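# Open the white cabinet door fully, then withdraw

## Task

The door of the white cabinet starts partly open. Push it open as far as it will go, to its stop. Then pull both arms back so neither is in contact with the cabinet. The cabinet must stay upright.

## Robot and tools

Robot and scene. There are two arms. left_arm carries a left hand and right_arm carries a right hand. Both face a table. A two-camera stand behind them is fixed to the floor. The calibrated base positions, in metres, are: left_arm (+0.014, +0.356, +0.003) and right_arm (+0.034, -0.299, +0.043). Both bases are turned only very slightly about z.

Scene frame. The origin is at table-top height, halfway between the two nominal bases. +x points forward over the table, +y points toward left_arm, and +z points up. Image sides do not match arm names. All reported positions are in metres in this frame, and orientations are quaternions (w, x, y, z). Readings can be a few centimetres off, more at long reach. Friction and weight often leave a hand 1 to 3 cm (sometimes 5 cm) below its command, even in free air.

Hand point. Each arm is steered by a hand point 0.15 m out from the wrist flange and 0.05 m in front of the palm. Its +z runs along the straight fingers and +y points out of the palm. On the right hand, +x runs across the palm away from the thumb; on the left hand, +x points toward the thumb. Straight fingers reach 0.06 to 0.07 m past the point and lie 0.06 m behind it along -y. A wrist bracket on the little-finger side can also strike things.

The 28-number row. Every row has 28 numbers, each between -1 and 1, even if only one arm moves. The first 14 are for left_arm and the last 14 for right_arm. Each arm's 14 numbers are:
1. dx, dy, dz, rx, ry, rz
2. little, ring, middle, index, thumb_bend, thumb_turn
3. force_limit, speed

Pose numbers. The six pose numbers are an offset, not a pose. They are measured from that arm's Hand target as it stood when the action or move began, along the scene axes, and the arm turns about the Hand target's position. 1.0 means 0.6 m, or 180 degrees for rotation. rx, ry, rz form a single rotation vector. Rows within one action all count from that same starting target, so they do not add up. A new call starts from the new Hand target, so repeating an offset moves the arm further. Six zeros asks the arm to return to its current Hand target. The controller limits commanded orientation to 40 degrees from the measured one.

Hand numbers. The six finger numbers are absolute targets. For the fingers and thumb_bend, -1 is straight and +1 is curled. For thumb_turn, -1 is beside the palm and +1 is opposite the fingers. force_limit runs from about 0 N at -1 to 10 N at +1 (15 N for the two thumb motors). speed rises from nearly zero at -1 to full at +0.48 and stays full above that. No value means 'unchanged'. To keep a hand as it is, resend the last eight numbers it was given. If it has not been given any yet, send its hand_measured values, then hand_force_limit and hand_speed.

execute_actions. Argument actions is a list of actions. Each action is a list of up to 15 rows, one per 1/30 s step; a short action holds its final row for the remaining steps. Optional cameras is a list of names, ["all"], or []. Images come back when actions is empty or when cameras asks for them.

move. Argument target is one 28-number row, or a list of up to 15 rows. Every row is an offset from the same starting Hand targets, not from the previous row. speed is the top path speed in m/s (0.002 to 4.3, default 0.25); turning is capped at twice that in rad/s. Give one speed, or one per target. blend, in metres, rounds the corners at intermediate targets; 0 means stop at each one. blocking=false returns after about 0.5 s while the move continues. cameras works as above. Paths are straight and run together for at most 10 s. They do not avoid obstacles or the other arm. Do not route a path close to an arm's own base; go around it. The result adds a move: line giving the ending (done, off_target, moving, held, fault) and any limits (paced = the pose was clipped, held = steps were withheld). done means the arm is at rest within 10 mm and 2 degrees of its target. Neither done nor off_target tells you whether the arm is touching anything.

Other tools.
- wait: seconds from 0 to 10. Each arm keeps its last command, and a running move continues.
- stop: brakes a running move.
- zoom_image: camera is one of cam_head_left, cam_head_right, cam_high, cam_left_wrist or cam_right_wrist. region is [x0, y0, x1, y1] in pixels of its latest image, at most 504 by 504.
- show_instructions: shows the reference pages.
- finished_scene: optional scene=1. It ends the scene for good.

Results. Per arm you get:
- end_effector_position and end_effector_quat_wxyz;
- Hand target, the base for the next offset;
- joint positions, velocities and torques;
- hand_measured, hand_stopped_by (moving, target, force, stalled, fault) and hand_load_n, all in finger-number order.
A hand point often rests short of its Hand target; send the missing distance as a new offset. A lost grip shows up as hand_load_n dropping toward zero. MOTOR HOT warns of heating. OVER-TEMPERATURE FAULT means that arm has gone limp for 30 s or more.

Cautions. Approach the door slowly, because contact force grows with speed and with how far the target lies beyond the contact. To stop pushing, command a target back past the hand point. Do not let the arms or hands press on or strike each other. Do not hit fixed or heavy objects hard. Do not tip the cabinet or let anything fall off the table. Do not swing loads quickly or overload the fingers. Do not hold the arms stretched out or push toward unreachable poses for long, as the motors overheat.

Each tool is called after ">>>" as name(argument=value, ...) on one line, values as JSON.

Reference images:

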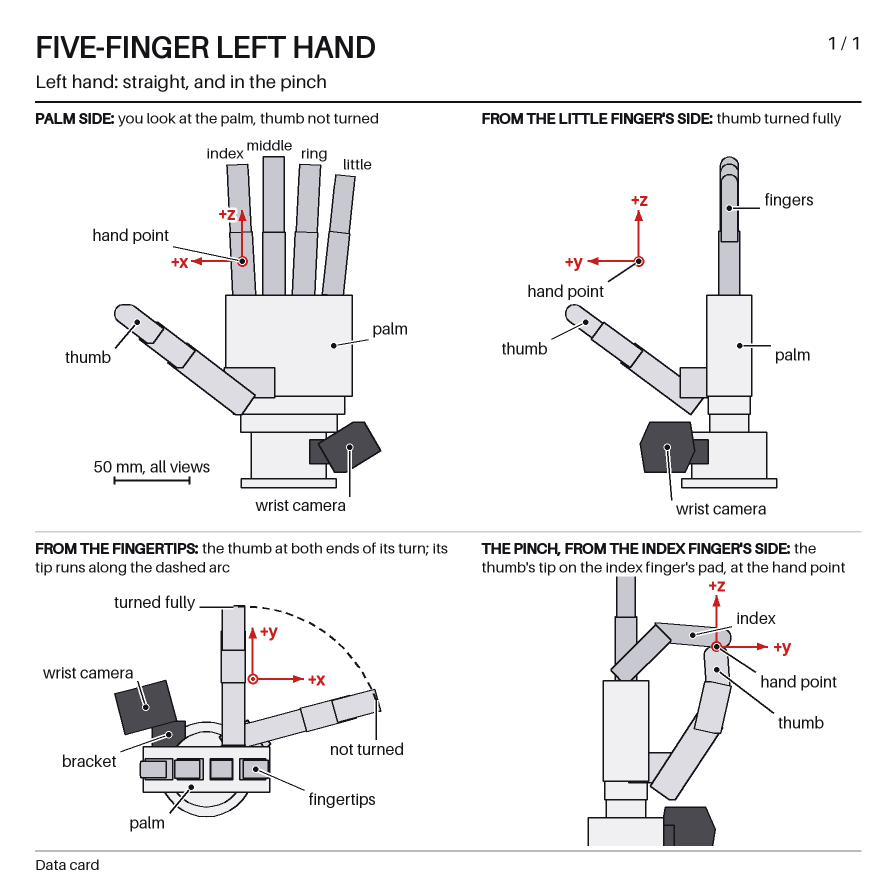

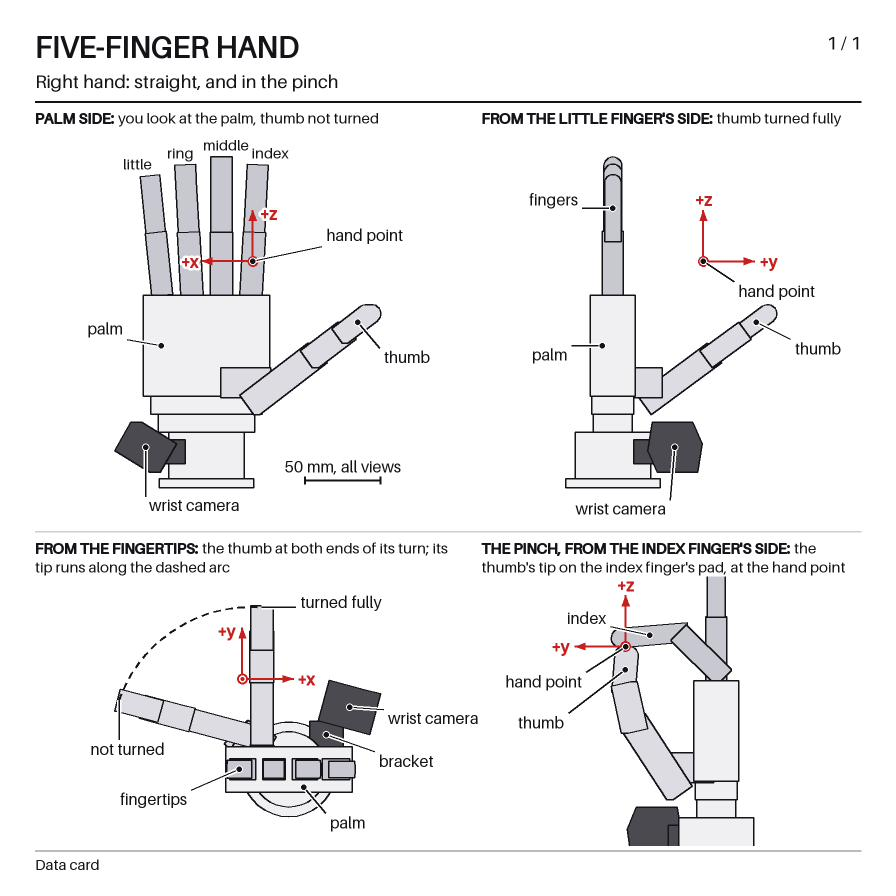

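## Session

>>> execute_actions(actions=[])

Scene clock: 0.00 s.
left_arm: end_effector_position=(+0.4035, +0.3381, +0.3874) hand_measured=(-1.000, -1.000, -1.000, -1.000, -1.000, -1.000) hand_load_n=(+0.0, +0.0, +0.0, +0.0, +0.0, +0.0) hand_stopped_by=(target, target, target, target, target, target) hand_force_limit=0.00 hand_speed=-0.80 end_effector_quat_wxyz=(+0.117, +0.293, +0.886, +0.341) | right_arm: end_effector_position=(+0.6550, -0.4832, +0.1144) hand_measured=(-1.000, -1.000, -1.000, -1.000, -1.000, -1.000) hand_load_n=(+0.0, +0.0, +0.0, +0.0, +0.0, +0.0) hand_stopped_by=(target, target, target, target, target, target) hand_force_limit=0.00 hand_speed=-0.80 end_effector_quat_wxyz=(-0.106, +0.986, +0.107, +0.076)
Joint positions: left_arm=[-0.499 1.255 1.386 -1.583 -0.731 1.737] | right_arm=[-0.253 2.052 1.827 -1.278 -0.253 -2.039]
Joint velocities: within noise
Joint torques (N m): no reading
Heat: left arm: hottest wrist yaw 28 °C; right arm: hottest elbow 28 °C.
Hand target: left_arm +0.4069, +0.3338, +0.4021; +0.139, +0.290, +0.884, +0.340 | right_arm +0.6698, -0.4907, +0.1415; -0.096, +0.983, +0.110, +0.107

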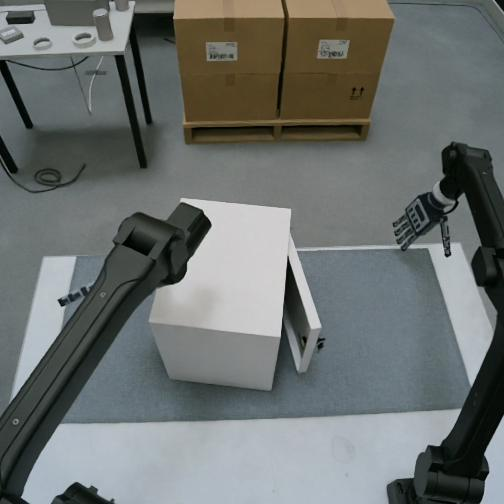

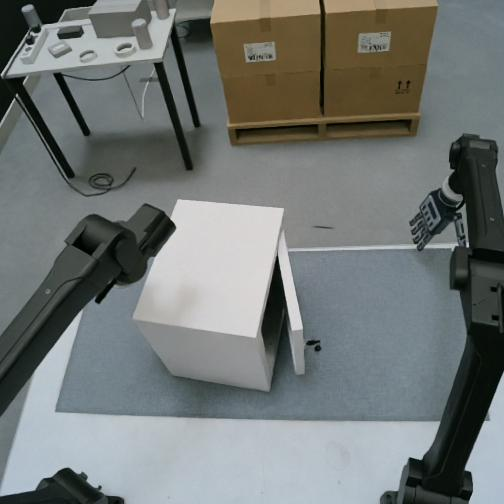

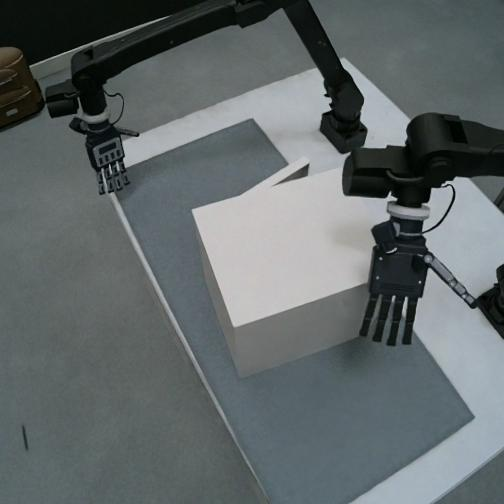

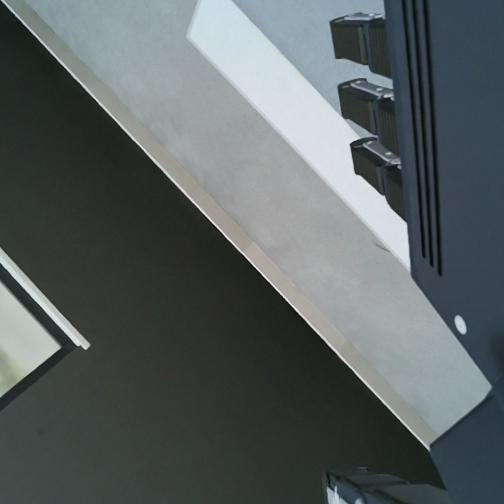

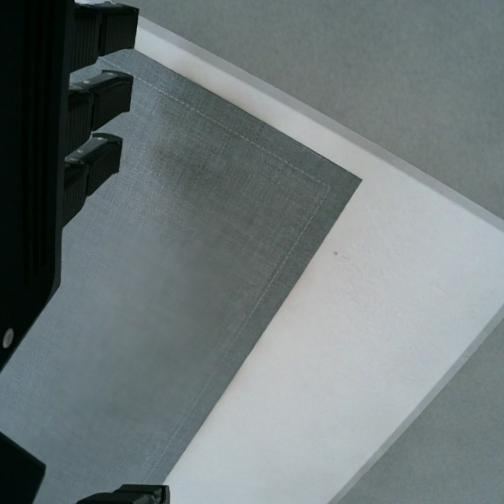

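>>> zoom_image(camera="cam_head_left", region=[130, 180, 350, 400])

>>> zoom_image(camera="cam_head_right", region=[130, 190, 350, 410])

>>> zoom_image(camera="cam_high", region=[60, 60, 460, 460])

Scaled by 2.291 from the camera's 504x504 image, which has a finer 720x720 frame.

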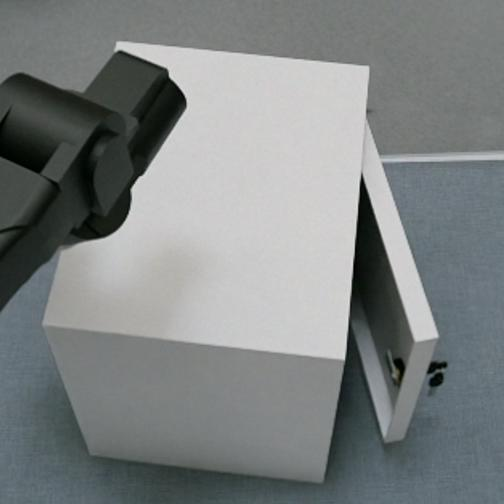

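Scaled by 2.291 from the camera's 504x504 image, which has a finer 720x720 frame.

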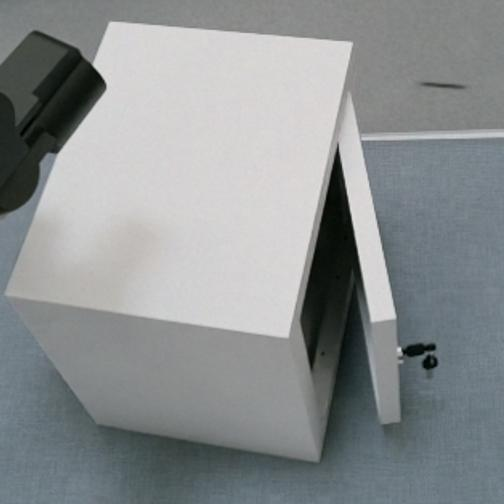

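Scaled by 1.260 from the camera's 504x504 image, which has a finer 720x720 frame.

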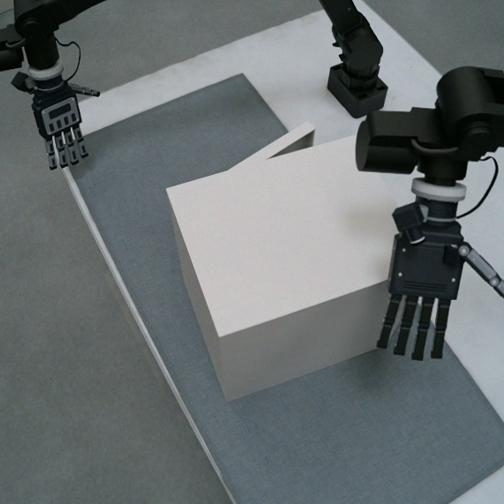

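>>> zoom_image(camera="cam_head_left", region=[360, 130, 504, 274])

>>> zoom_image(camera="cam_head_left", region=[0, 200, 220, 504])

>>> zoom_image(camera="cam_head_left", region=[360, 360, 504, 504])

>>> zoom_image(camera="cam_head_right", region=[0, 200, 504, 504])

Scaled by 3.500 from the camera's 504x504 image, which has a finer 720x720 frame.

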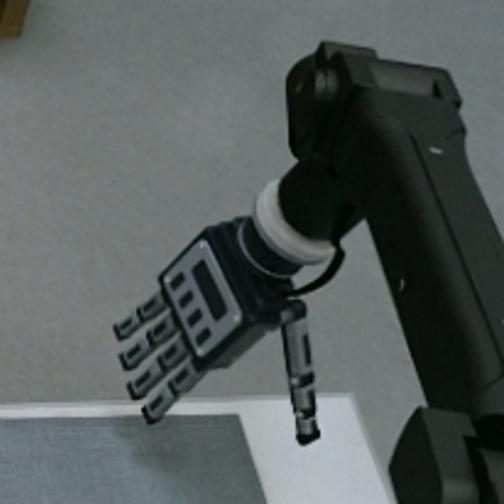

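Scaled by 1.658 from the camera's 504x504 image, which has a finer 720x720 frame.

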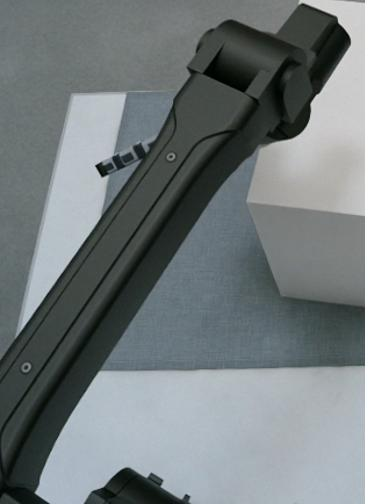

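Scaled by 3.500 from the camera's 504x504 image, which has a finer 720x720 frame.

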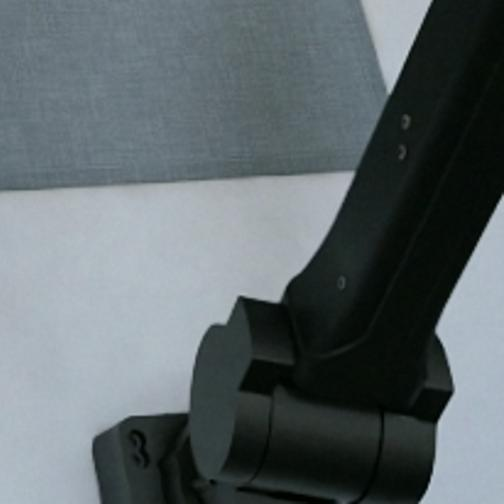

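Scaled by 1.000.

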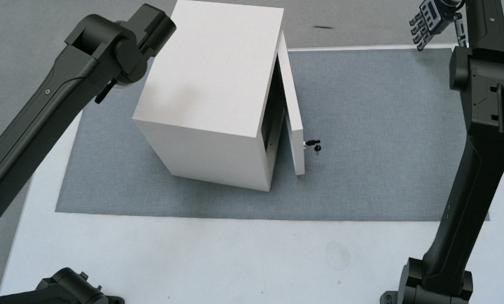

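>>> move(target=[[0,0,0,0,0,0,-1,-1,-1,-1,-1,-1,0,-0.8,-0.25,0.1,0.58,0,0,0,-1,-1,-1,-1,-1,-1,0,-0.8],[0,0,0,0,0,0,-1,-1,-1,-1,-1,-1,0,-0.8,-0.4164,0.1512,0.5642,0.0057,0.1053,-0.5666,-1,-1,-1,-1,-1,-1,0,-0.8]], blend=[0.03, 0], speed=0.4, cameras=["cam_head_left", "cam_head_right", "cam_high"])

Scene clock: 167.13 s.
left_arm: end_effector_position=(+0.4035, +0.3381, +0.3874) hand_measured=(-1.000, -1.000, -1.000, -1.000, -1.000, -1.000) hand_load_n=(+0.5, +0.0, +0.0, +0.0, +0.0, +0.0) hand_stopped_by=(target, target, target, target, target, target) hand_force_limit=0.00 hand_speed=-0.80 end_effector_quat_wxyz=(+0.117, +0.293, +0.886, +0.341) | right_arm: end_effector_position=(+0.4271, -0.4037, +0.4654) hand_measured=(-1.000, -1.000, -1.000, -1.000, -1.000, -1.000) hand_load_n=(+0.0, +0.0, +0.0, +0.0, +0.0, +0.0) hand_stopped_by=(target, target, target, target, target, target) hand_force_limit=0.00 hand_speed=-0.80 end_effector_quat_wxyz=(-0.087, +0.701, -0.689, +0.163)
Joint positions: left_arm=[-0.499 1.255 1.386 -1.583 -0.731 1.737] | right_arm=[-0.279 1.429 1.923 -1.694 -0.001 -0.305]
Joint torques (N m): left_arm=[-0.67 -8.23 9.84 0.62 -0.64 0.03] | right_arm=[-1.49 -9.76 8.87 0.54 -0.15 0.23]
Heat: left arm: hottest elbow 32 °C; right arm: hottest elbow 36 °C.
Hand target: left_arm +0.4069, +0.3338, +0.4021; +0.139, +0.290, +0.884, +0.340 | right_arm +0.4200, -0.4000, +0.4801; +0.000, +0.707, -0.708, +0.000
Off the commanded pose: left_arm 0.016 m, 3 deg | right_arm 0.017 m, 21 deg.
joint sent to its limit (right arm) — joint 4 (wrist pitch), lower limit. The joint targets are off in position and orientation.
move: off_target (left_arm, right_arm)
Images, in order (width x height): cam_head_left 504x504, cam_head_right 504x504, cam_high 504x504.

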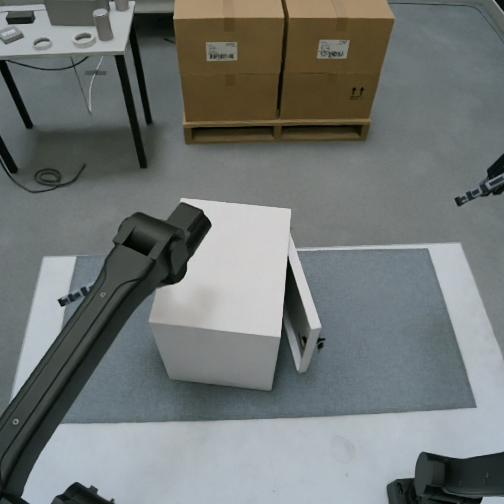

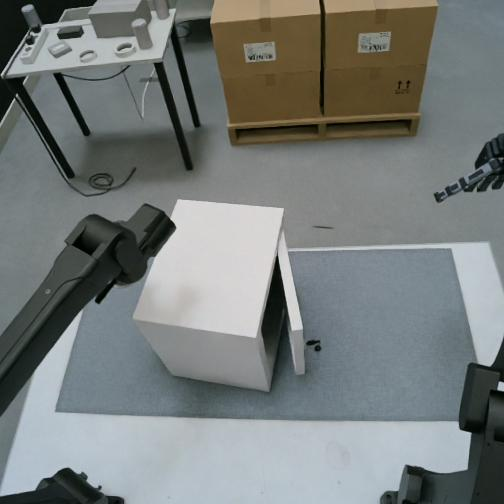

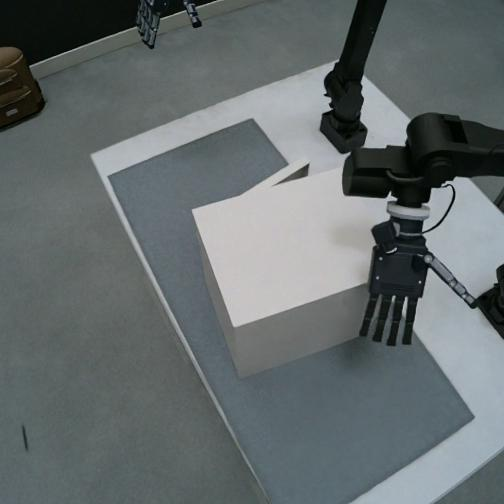

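>>> move(target=[0,0,0,0,0,0,-1,-1,-1,-1,-1,-1,0,-0.8,-0.2,0.4667,-0.0167,0.1081,-0.093,-0.445,-1,-1,-1,-1,-1,-1,0,-0.8], speed=0.4, cameras=["cam_head_left", "cam_head_right", "cam_high"])

Scene clock: 215.53 s.
left_arm: end_effector_position=(+0.4035, +0.3381, +0.3874) hand_measured=(-1.000, -1.000, -1.000, -1.000, -1.000, -1.000) hand_load_n=(+0.0, +0.0, +0.0, +0.0, +0.0, +0.0) hand_stopped_by=(target, target, target, target, target, target) hand_force_limit=0.00 hand_speed=-0.80 end_effector_quat_wxyz=(+0.117, +0.293, +0.886, +0.341) | right_arm: end_effector_position=(+0.3022, -0.1169, +0.4607) hand_measured=(-1.000, -1.000, -1.000, -1.000, -1.000, -1.000) hand_load_n=(+0.0, -0.5, +0.0, +0.0, +0.0, +0.0) hand_stopped_by=(target, target, target, target, target, target) hand_force_limit=0.00 hand_speed=-0.80 end_effector_quat_wxyz=(+0.198, -0.084, +0.977, +0.016)
Joint positions: left_arm=[-0.499 1.255 1.386 -1.583 -0.731 1.737] | right_arm=[0.55 0.909 1.406 -1.694 0.143 1.914]
Joint torques (N m): left_arm=[-0.62 -8.23 9.84 0.65 -0.64 0.03] | right_arm=[0.21 -2.2 9.02 0.58 0.19 0.26]
Heat: left arm: hottest elbow 32 °C; right arm: hottest elbow 33 °C.
Hand target: left_arm +0.4069, +0.3338, +0.4021; +0.139, +0.290, +0.884, +0.340 | right_arm +0.3000, -0.1200, +0.4700; +0.203, -0.073, +0.976, +0.015
Off the commanded pose: left_arm 0.016 m, 3 deg | right_arm 0.010 m, 1 deg.
joint sent to its limit (right arm) — joint 4 (wrist pitch), lower limit. The joint targets are off in position, not in orientation.
move: off_target (left_arm)
Images, in order (width x height): cam_head_left 504x504, cam_head_right 504x504, cam_high 504x504.

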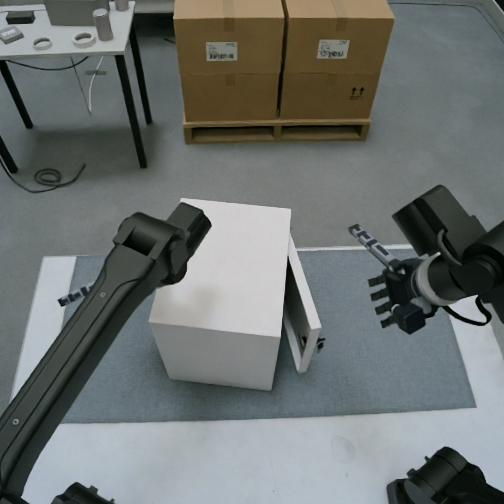

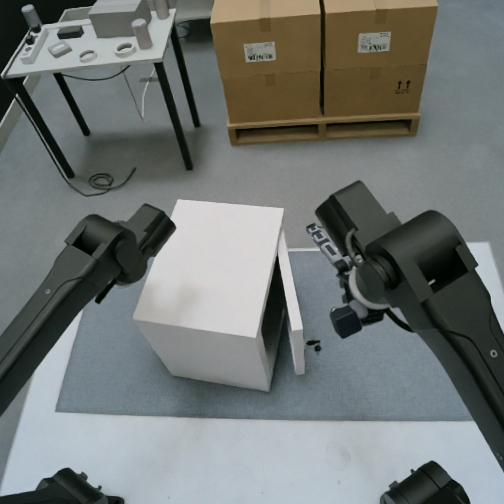

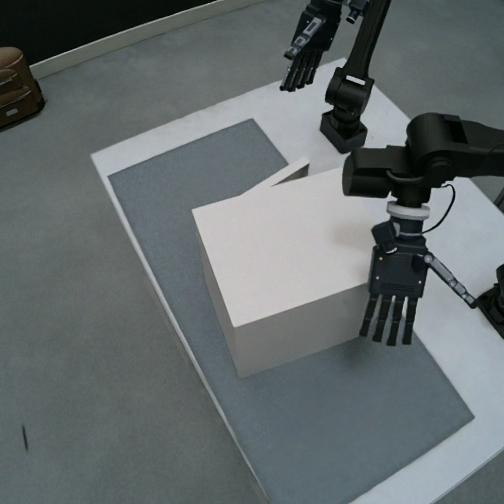

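>>> zoom_image(camera="cam_head_left", region=[330, 210, 450, 330])

>>> zoom_image(camera="cam_head_right", region=[290, 200, 410, 320])

>>> zoom_image(camera="cam_high", region=[260, 0, 380, 120])

Scaled by 4.200 from the camera's 504x504 image, which has a finer 720x720 frame.

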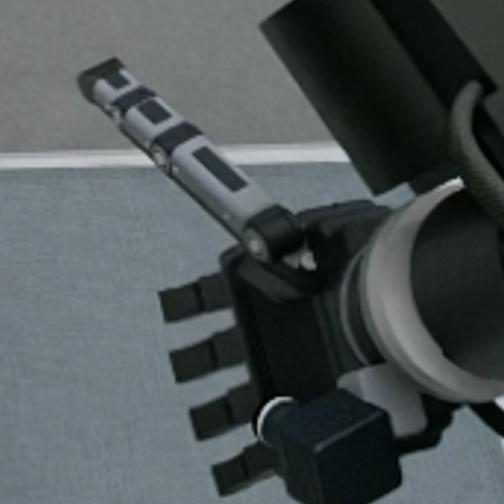

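Scaled by 4.200 from the camera's 504x504 image, which has a finer 720x720 frame.

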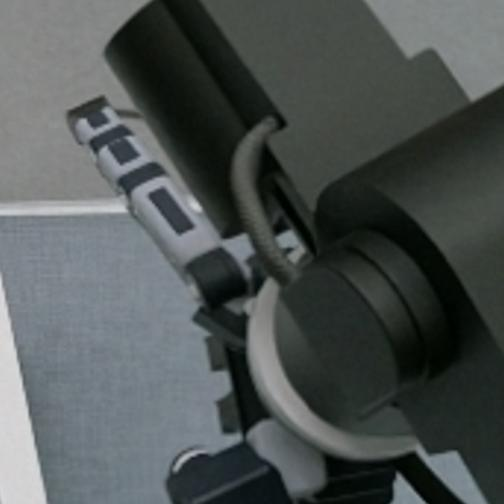

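Scaled by 4.200 from the camera's 504x504 image, which has a finer 720x720 frame.

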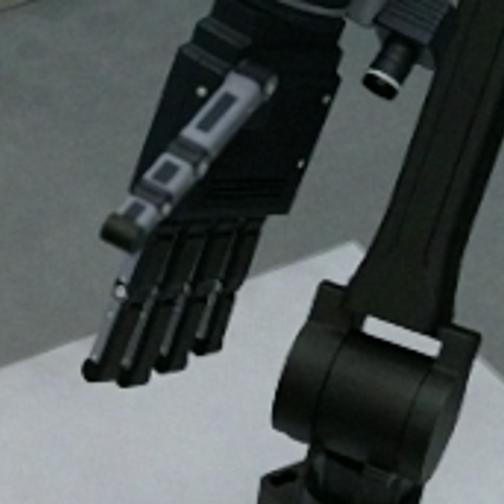

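>>> move(target=[0,0,0,0,0,0,-1,-1,-1,-1,-1,-1,0,-0.8,-0.0833,0.2,-0.05,0.0148,-0.09,0.0077,-1,-1,-1,-1,-1,-1,0,-0.8], speed=0.25, cameras=["all"])

>>> zoom_image(camera="cam_head_left", region=[220, 200, 440, 420])

>>> zoom_image(camera="cam_head_right", region=[180, 200, 400, 420])

>>> zoom_image(camera="cam_high", region=[180, 40, 400, 260])

Scene clock: 277.20 s.
left_arm: end_effector_position=(+0.4035, +0.3381, +0.3874) hand_measured=(-1.000, -1.000, -1.000, -1.000, -1.000, -1.000) hand_load_n=(+0.0, +0.0, +0.0, +0.0, +0.0, +0.0) hand_stopped_by=(target, target, target, target, target, target) hand_force_limit=0.00 hand_speed=-0.80 end_effector_quat_wxyz=(+0.117, +0.293, +0.886, +0.341) | right_arm: end_effector_position=(+0.2482, -0.0026, +0.4208) hand_measured=(-1.000, -1.000, -1.000, -1.000, -1.000, -1.000) hand_load_n=(+0.0, +0.0, +0.0, +0.0, +0.0, +0.0) hand_stopped_by=(target, target, target, target, target, target) hand_force_limit=0.00 hand_speed=-0.80 end_effector_quat_wxyz=(+0.312, -0.211, +0.925, +0.048)
Joint positions: left_arm=[-0.499 1.255 1.386 -1.583 -0.731 1.737] | right_arm=[1.053 0.837 1.167 -1.37 0.379 2.062]
Joint torques (N m): left_arm=[-0.67 -8.23 9.84 0.65 -0.64 0.04] | right_arm=[0.09 -2.55 9.76 1.94 0.38 0.24]
Heat: left arm: hottest elbow 33 °C; right arm: hottest elbow 33 °C.
Hand target: left_arm +0.4069, +0.3338, +0.4021; +0.139, +0.290, +0.884, +0.340 | right_arm +0.2500, +0.0000, +0.4400; +0.340, -0.082, +0.936, +0.030
Off the commanded pose: left_arm 0.016 m, 3 deg | right_arm 0.019 m, 15 deg.
joint sent to its limit (right arm) — joint 6 (wrist roll), upper limit. The joint targets are off in position and orientation.
move: off_target (left_arm, right_arm)

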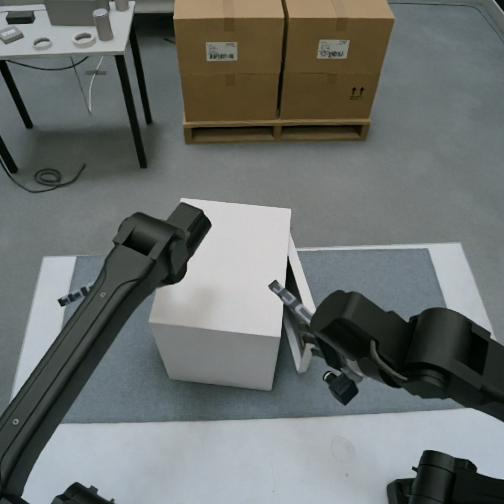

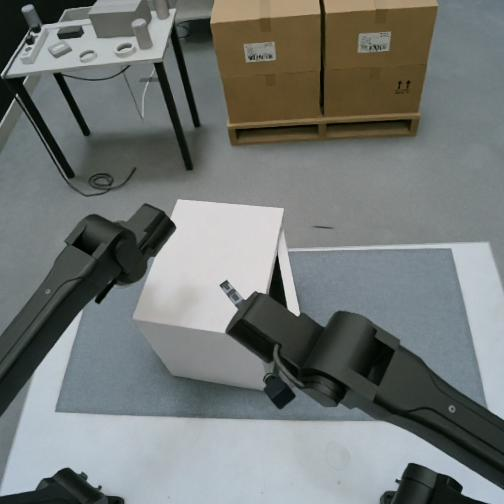

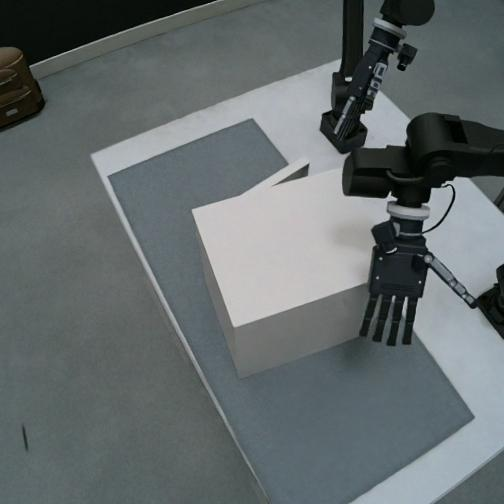

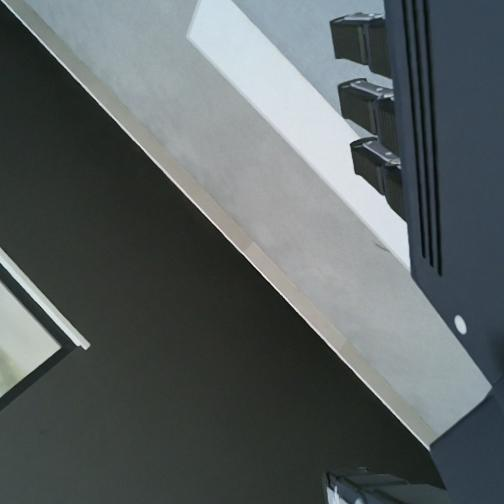

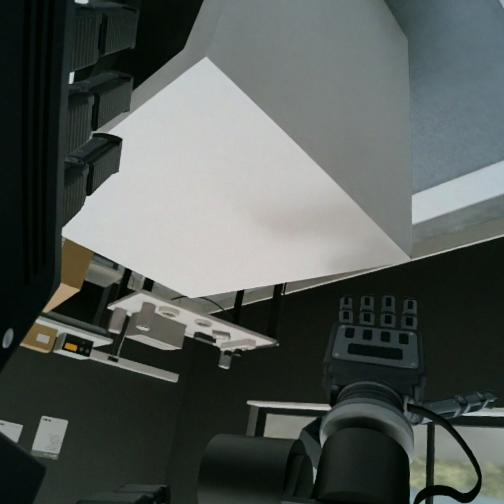

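Scaled by 2.291 from the camera's 504x504 image, which has a finer 720x720 frame.

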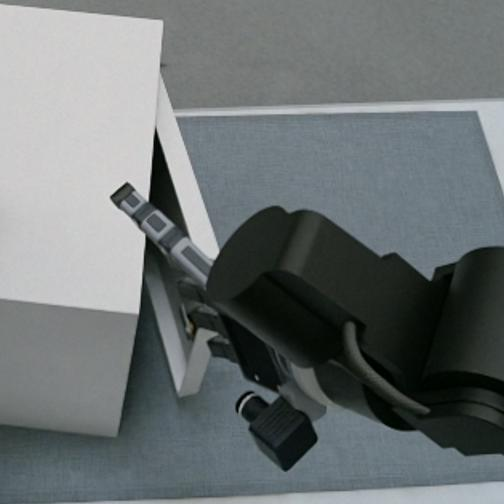

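Scaled by 2.291 from the camera's 504x504 image, which has a finer 720x720 frame.

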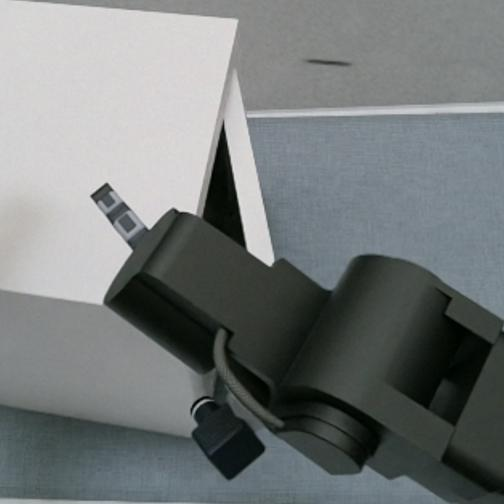

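Scaled by 2.291 from the camera's 504x504 image, which has a finer 720x720 frame.

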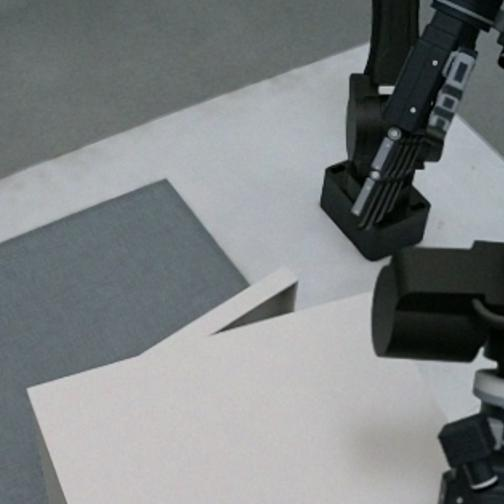

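>>> zoom_image(camera="cam_head_left", region=[260, 270, 360, 370])

>>> zoom_image(camera="cam_right_wrist", region=[0, 0, 250, 250])

Scaled by 5.040 from the camera's 504x504 image, which has a finer 720x720 frame.

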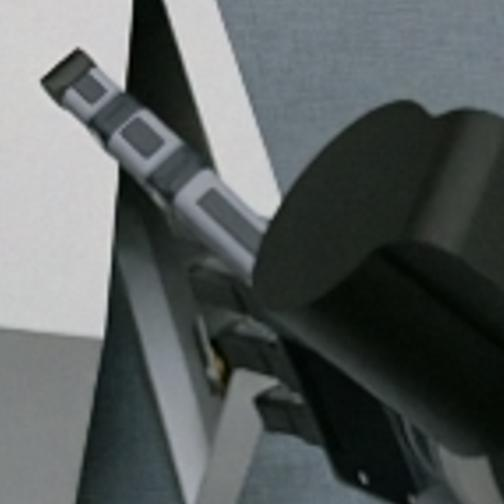

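Scaled by 2.016 from the camera's 504x504 image, which has a finer 720x720 frame.

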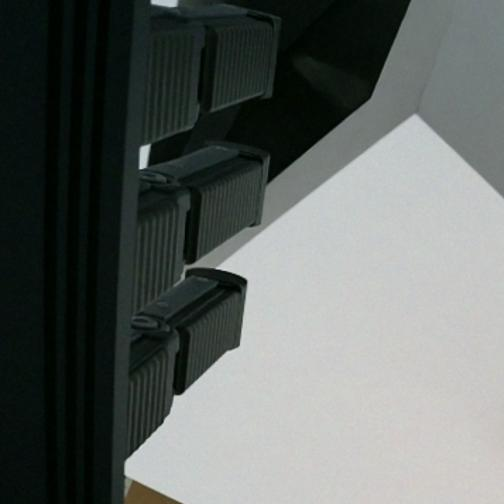

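>>> move(target=[0,0,0,0,0,0,-1,-1,-1,-1,-1,-1,0,-0.8,0.0033,-0.01,-0.08,-0.0184,0.0128,0.082,-1,-1,-1,-1,-1,-1,0,-0.8], speed=0.15, cameras=["all"])

>>> zoom_image(camera="cam_head_left", region=[260, 270, 360, 370])

>>> zoom_image(camera="cam_right_wrist", region=[0, 0, 250, 250])

Scene clock: 309.13 s.
left_arm: end_effector_position=(+0.4035, +0.3381, +0.3874) hand_measured=(-1.000, -1.000, -1.000, -1.000, -1.000, -1.000) hand_load_n=(+0.0, +0.0, +0.0, +0.0, +0.0, +0.0) hand_stopped_by=(target, target, target, target, target, target) hand_force_limit=0.00 hand_speed=-0.80 end_effector_quat_wxyz=(+0.117, +0.293, +0.886, +0.341) | right_arm: end_effector_position=(+0.2450, -0.0062, +0.3743) hand_measured=(-1.000, -1.000, -1.000, -1.000, -1.000, -1.000) hand_load_n=(+0.0, +0.0, +0.5, +0.0, -0.5, +0.0) hand_stopped_by=(target, target, target, target, target, target) hand_force_limit=0.00 hand_speed=-0.80 end_effector_quat_wxyz=(+0.291, -0.221, +0.930, +0.031)
Joint positions: left_arm=[-0.499 1.255 1.386 -1.583 -0.731 1.737] | right_arm=[1.048 0.826 1.063 -1.329 0.369 2.052]
Joint torques (N m): left_arm=[-0.62 -8.23 9.85 0.65 -0.64 0.04] | right_arm=[-1.49 -2.61 10.02 1.92 0.05 -0.06]
Heat: left arm: hottest elbow 33 °C; right arm: hottest elbow 33 °C.
Hand target: left_arm +0.4069, +0.3338, +0.4021; +0.139, +0.290, +0.884, +0.340 | right_arm +0.2520, -0.0060, +0.3920; +0.312, -0.211, +0.925, +0.048
Off the commanded pose: left_arm 0.016 m, 3 deg | right_arm 0.019 m, 3 deg.
move: off_target (left_arm, right_arm)

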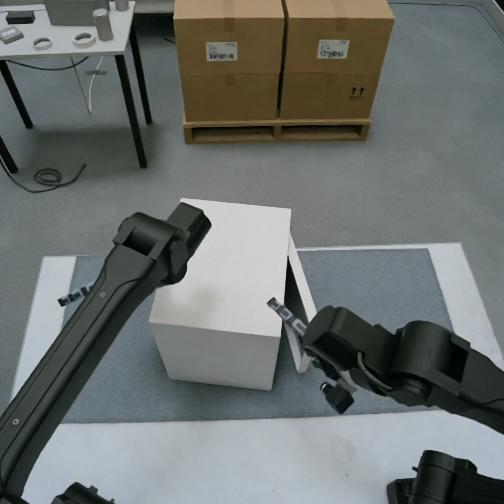

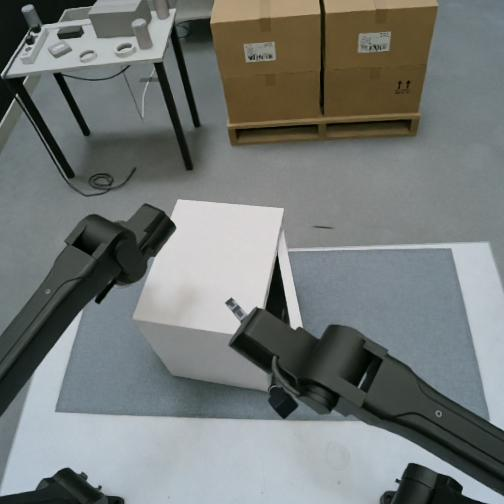

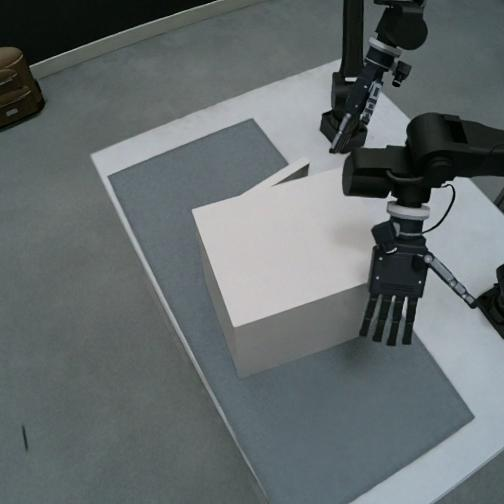

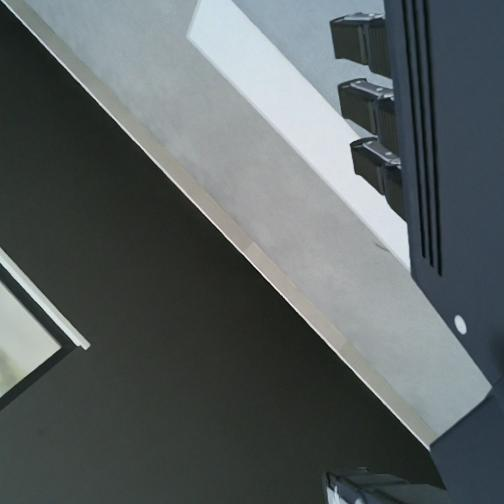

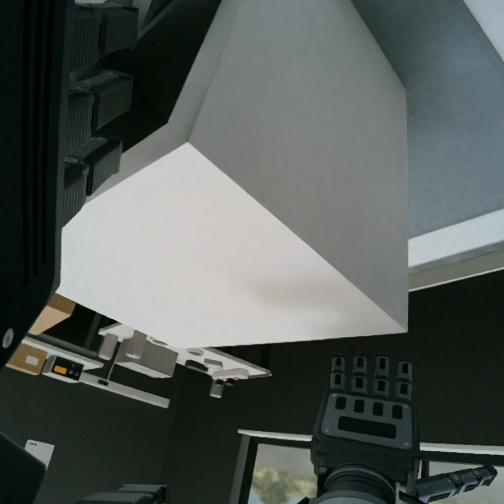

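Scaled by 5.040 from the camera's 504x504 image, which has a finer 720x720 frame.

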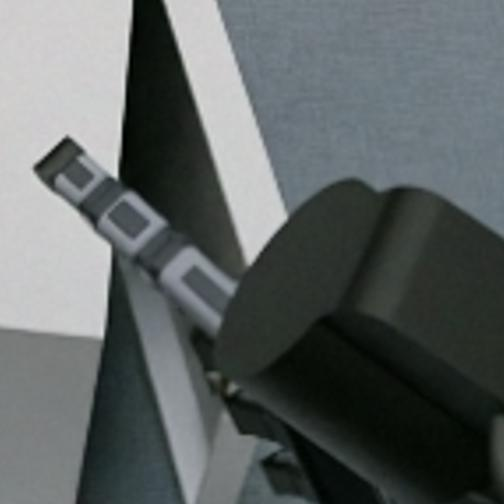

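Scaled by 2.016 from the camera's 504x504 image, which has a finer 720x720 frame.

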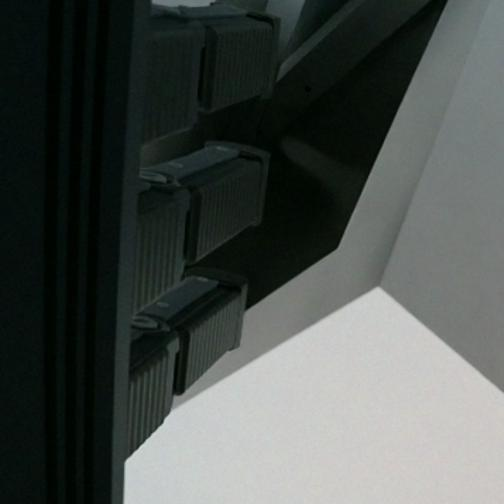

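>>> zoom_image(camera="cam_head_left", region=[285, 315, 335, 365])

>>> zoom_image(camera="cam_high", region=[280, 60, 400, 180])

Scaled by 10.080 from the camera's 504x504 image, which has a finer 720x720 frame.

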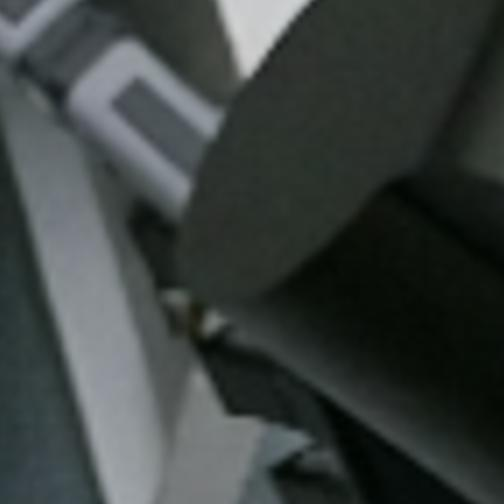

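Scaled by 4.200 from the camera's 504x504 image, which has a finer 720x720 frame.

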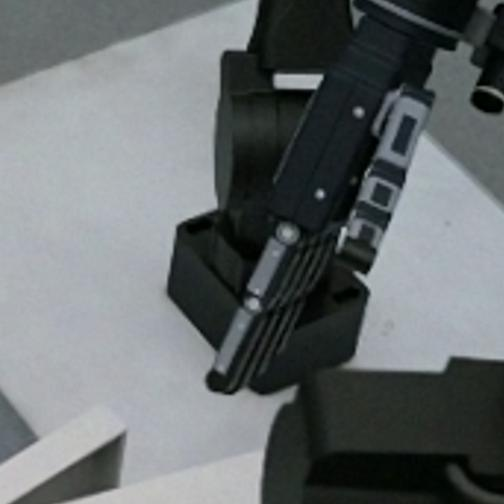

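>>> move(target=[[0,0,0,0,0,0,-1,-1,-1,-1,-1,-1,0,-0.8,0,0.02,0,0,0,0,-1,-1,-1,-1,-1,-1,0,-0.8],[0,0,0,0,0,0,-1,-1,-1,-1,-1,-1,0,-0.8,0,0.02,-0.0733,0,0,0,-1,-1,-1,-1,-1,-1,0,-0.8]], speed=0.1, cameras=["all"])

>>> zoom_image(camera="cam_head_left", region=[260, 280, 360, 380])

>>> zoom_image(camera="cam_right_wrist", region=[0, 0, 250, 250])

Scene clock: 334.93 s.
left_arm: end_effector_position=(+0.4035, +0.3381, +0.3874) hand_measured=(-1.000, -1.000, -1.000, -1.000, -1.000, -1.000) hand_load_n=(+0.0, +0.0, +0.0, +0.0, +0.0, +0.0) hand_stopped_by=(target, target, target, target, target, target) hand_force_limit=0.00 hand_speed=-0.80 end_effector_quat_wxyz=(+0.117, +0.293, +0.886, +0.341) | right_arm: end_effector_position=(+0.2496, +0.0000, +0.3296) hand_measured=(-1.000, -1.000, -1.000, -1.000, -1.000, -1.000) hand_load_n=(+0.0, +0.0, +0.0, +0.0, +0.0, +0.0) hand_stopped_by=(target, target, target, target, target, target) hand_force_limit=0.00 hand_speed=-0.80 end_effector_quat_wxyz=(+0.290, -0.222, +0.930, +0.027)
Joint positions: left_arm=[-0.499 1.255 1.386 -1.583 -0.731 1.737] | right_arm=[1.048 0.831 0.949 -1.218 0.373 2.05]
Joint torques (N m): left_arm=[-0.73 -8.18 9.85 0.65 -0.64 0.03] | right_arm=[0.09 -2.73 10.15 1.92 0.37 0.22]
Heat: left arm: hottest elbow 33 °C; right arm: hottest elbow 34 °C.
Hand target: left_arm +0.4069, +0.3338, +0.4021; +0.139, +0.290, +0.884, +0.340 | right_arm +0.2520, +0.0060, +0.3481; +0.312, -0.211, +0.925, +0.048
Off the commanded pose: left_arm 0.016 m, 3 deg | right_arm 0.020 m, 4 deg.
move: off_target (left_arm, right_arm)

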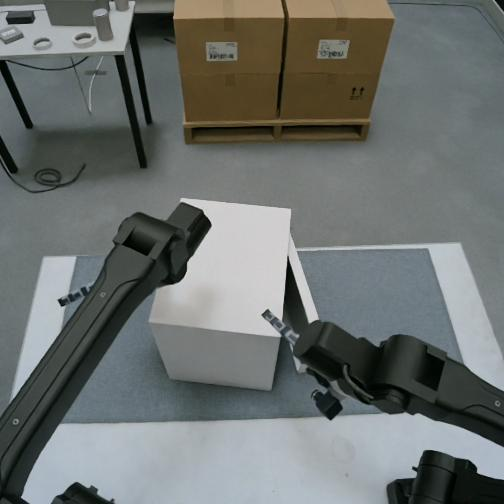

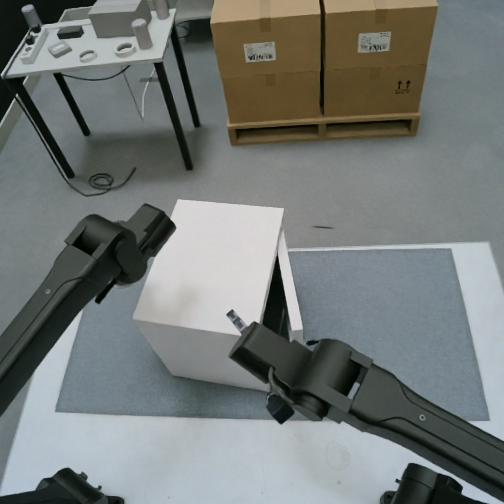

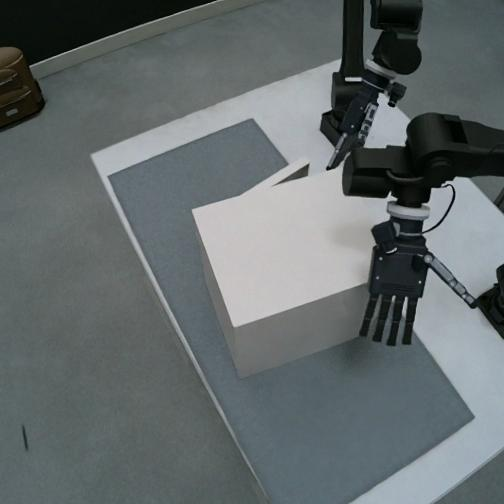

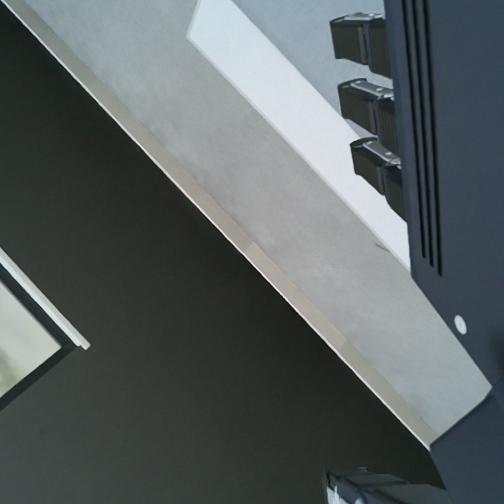

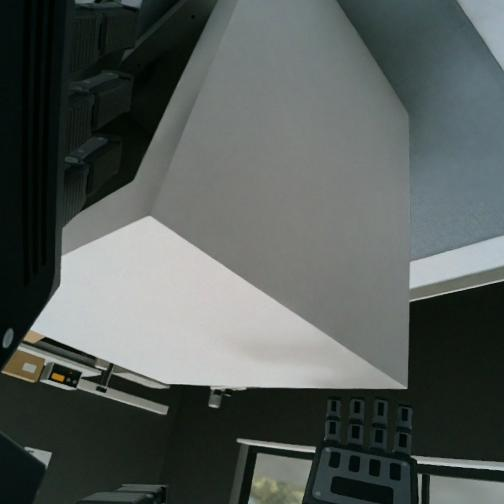

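Scaled by 5.040 from the camera's 504x504 image, which has a finer 720x720 frame.

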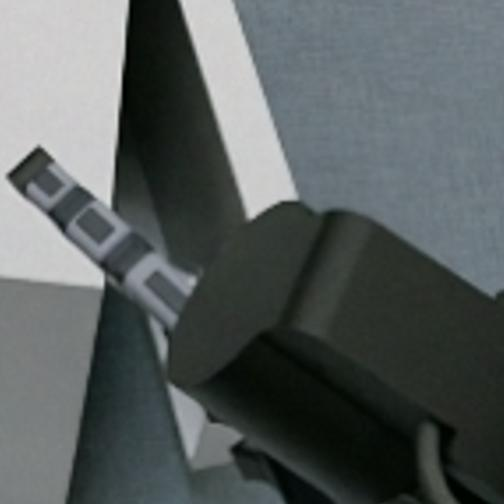

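Scaled by 2.016 from the camera's 504x504 image, which has a finer 720x720 frame.

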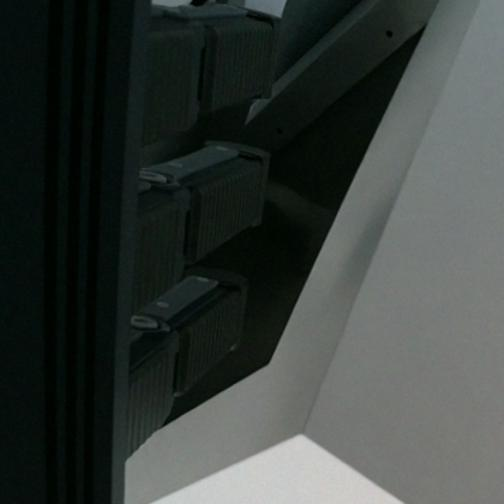

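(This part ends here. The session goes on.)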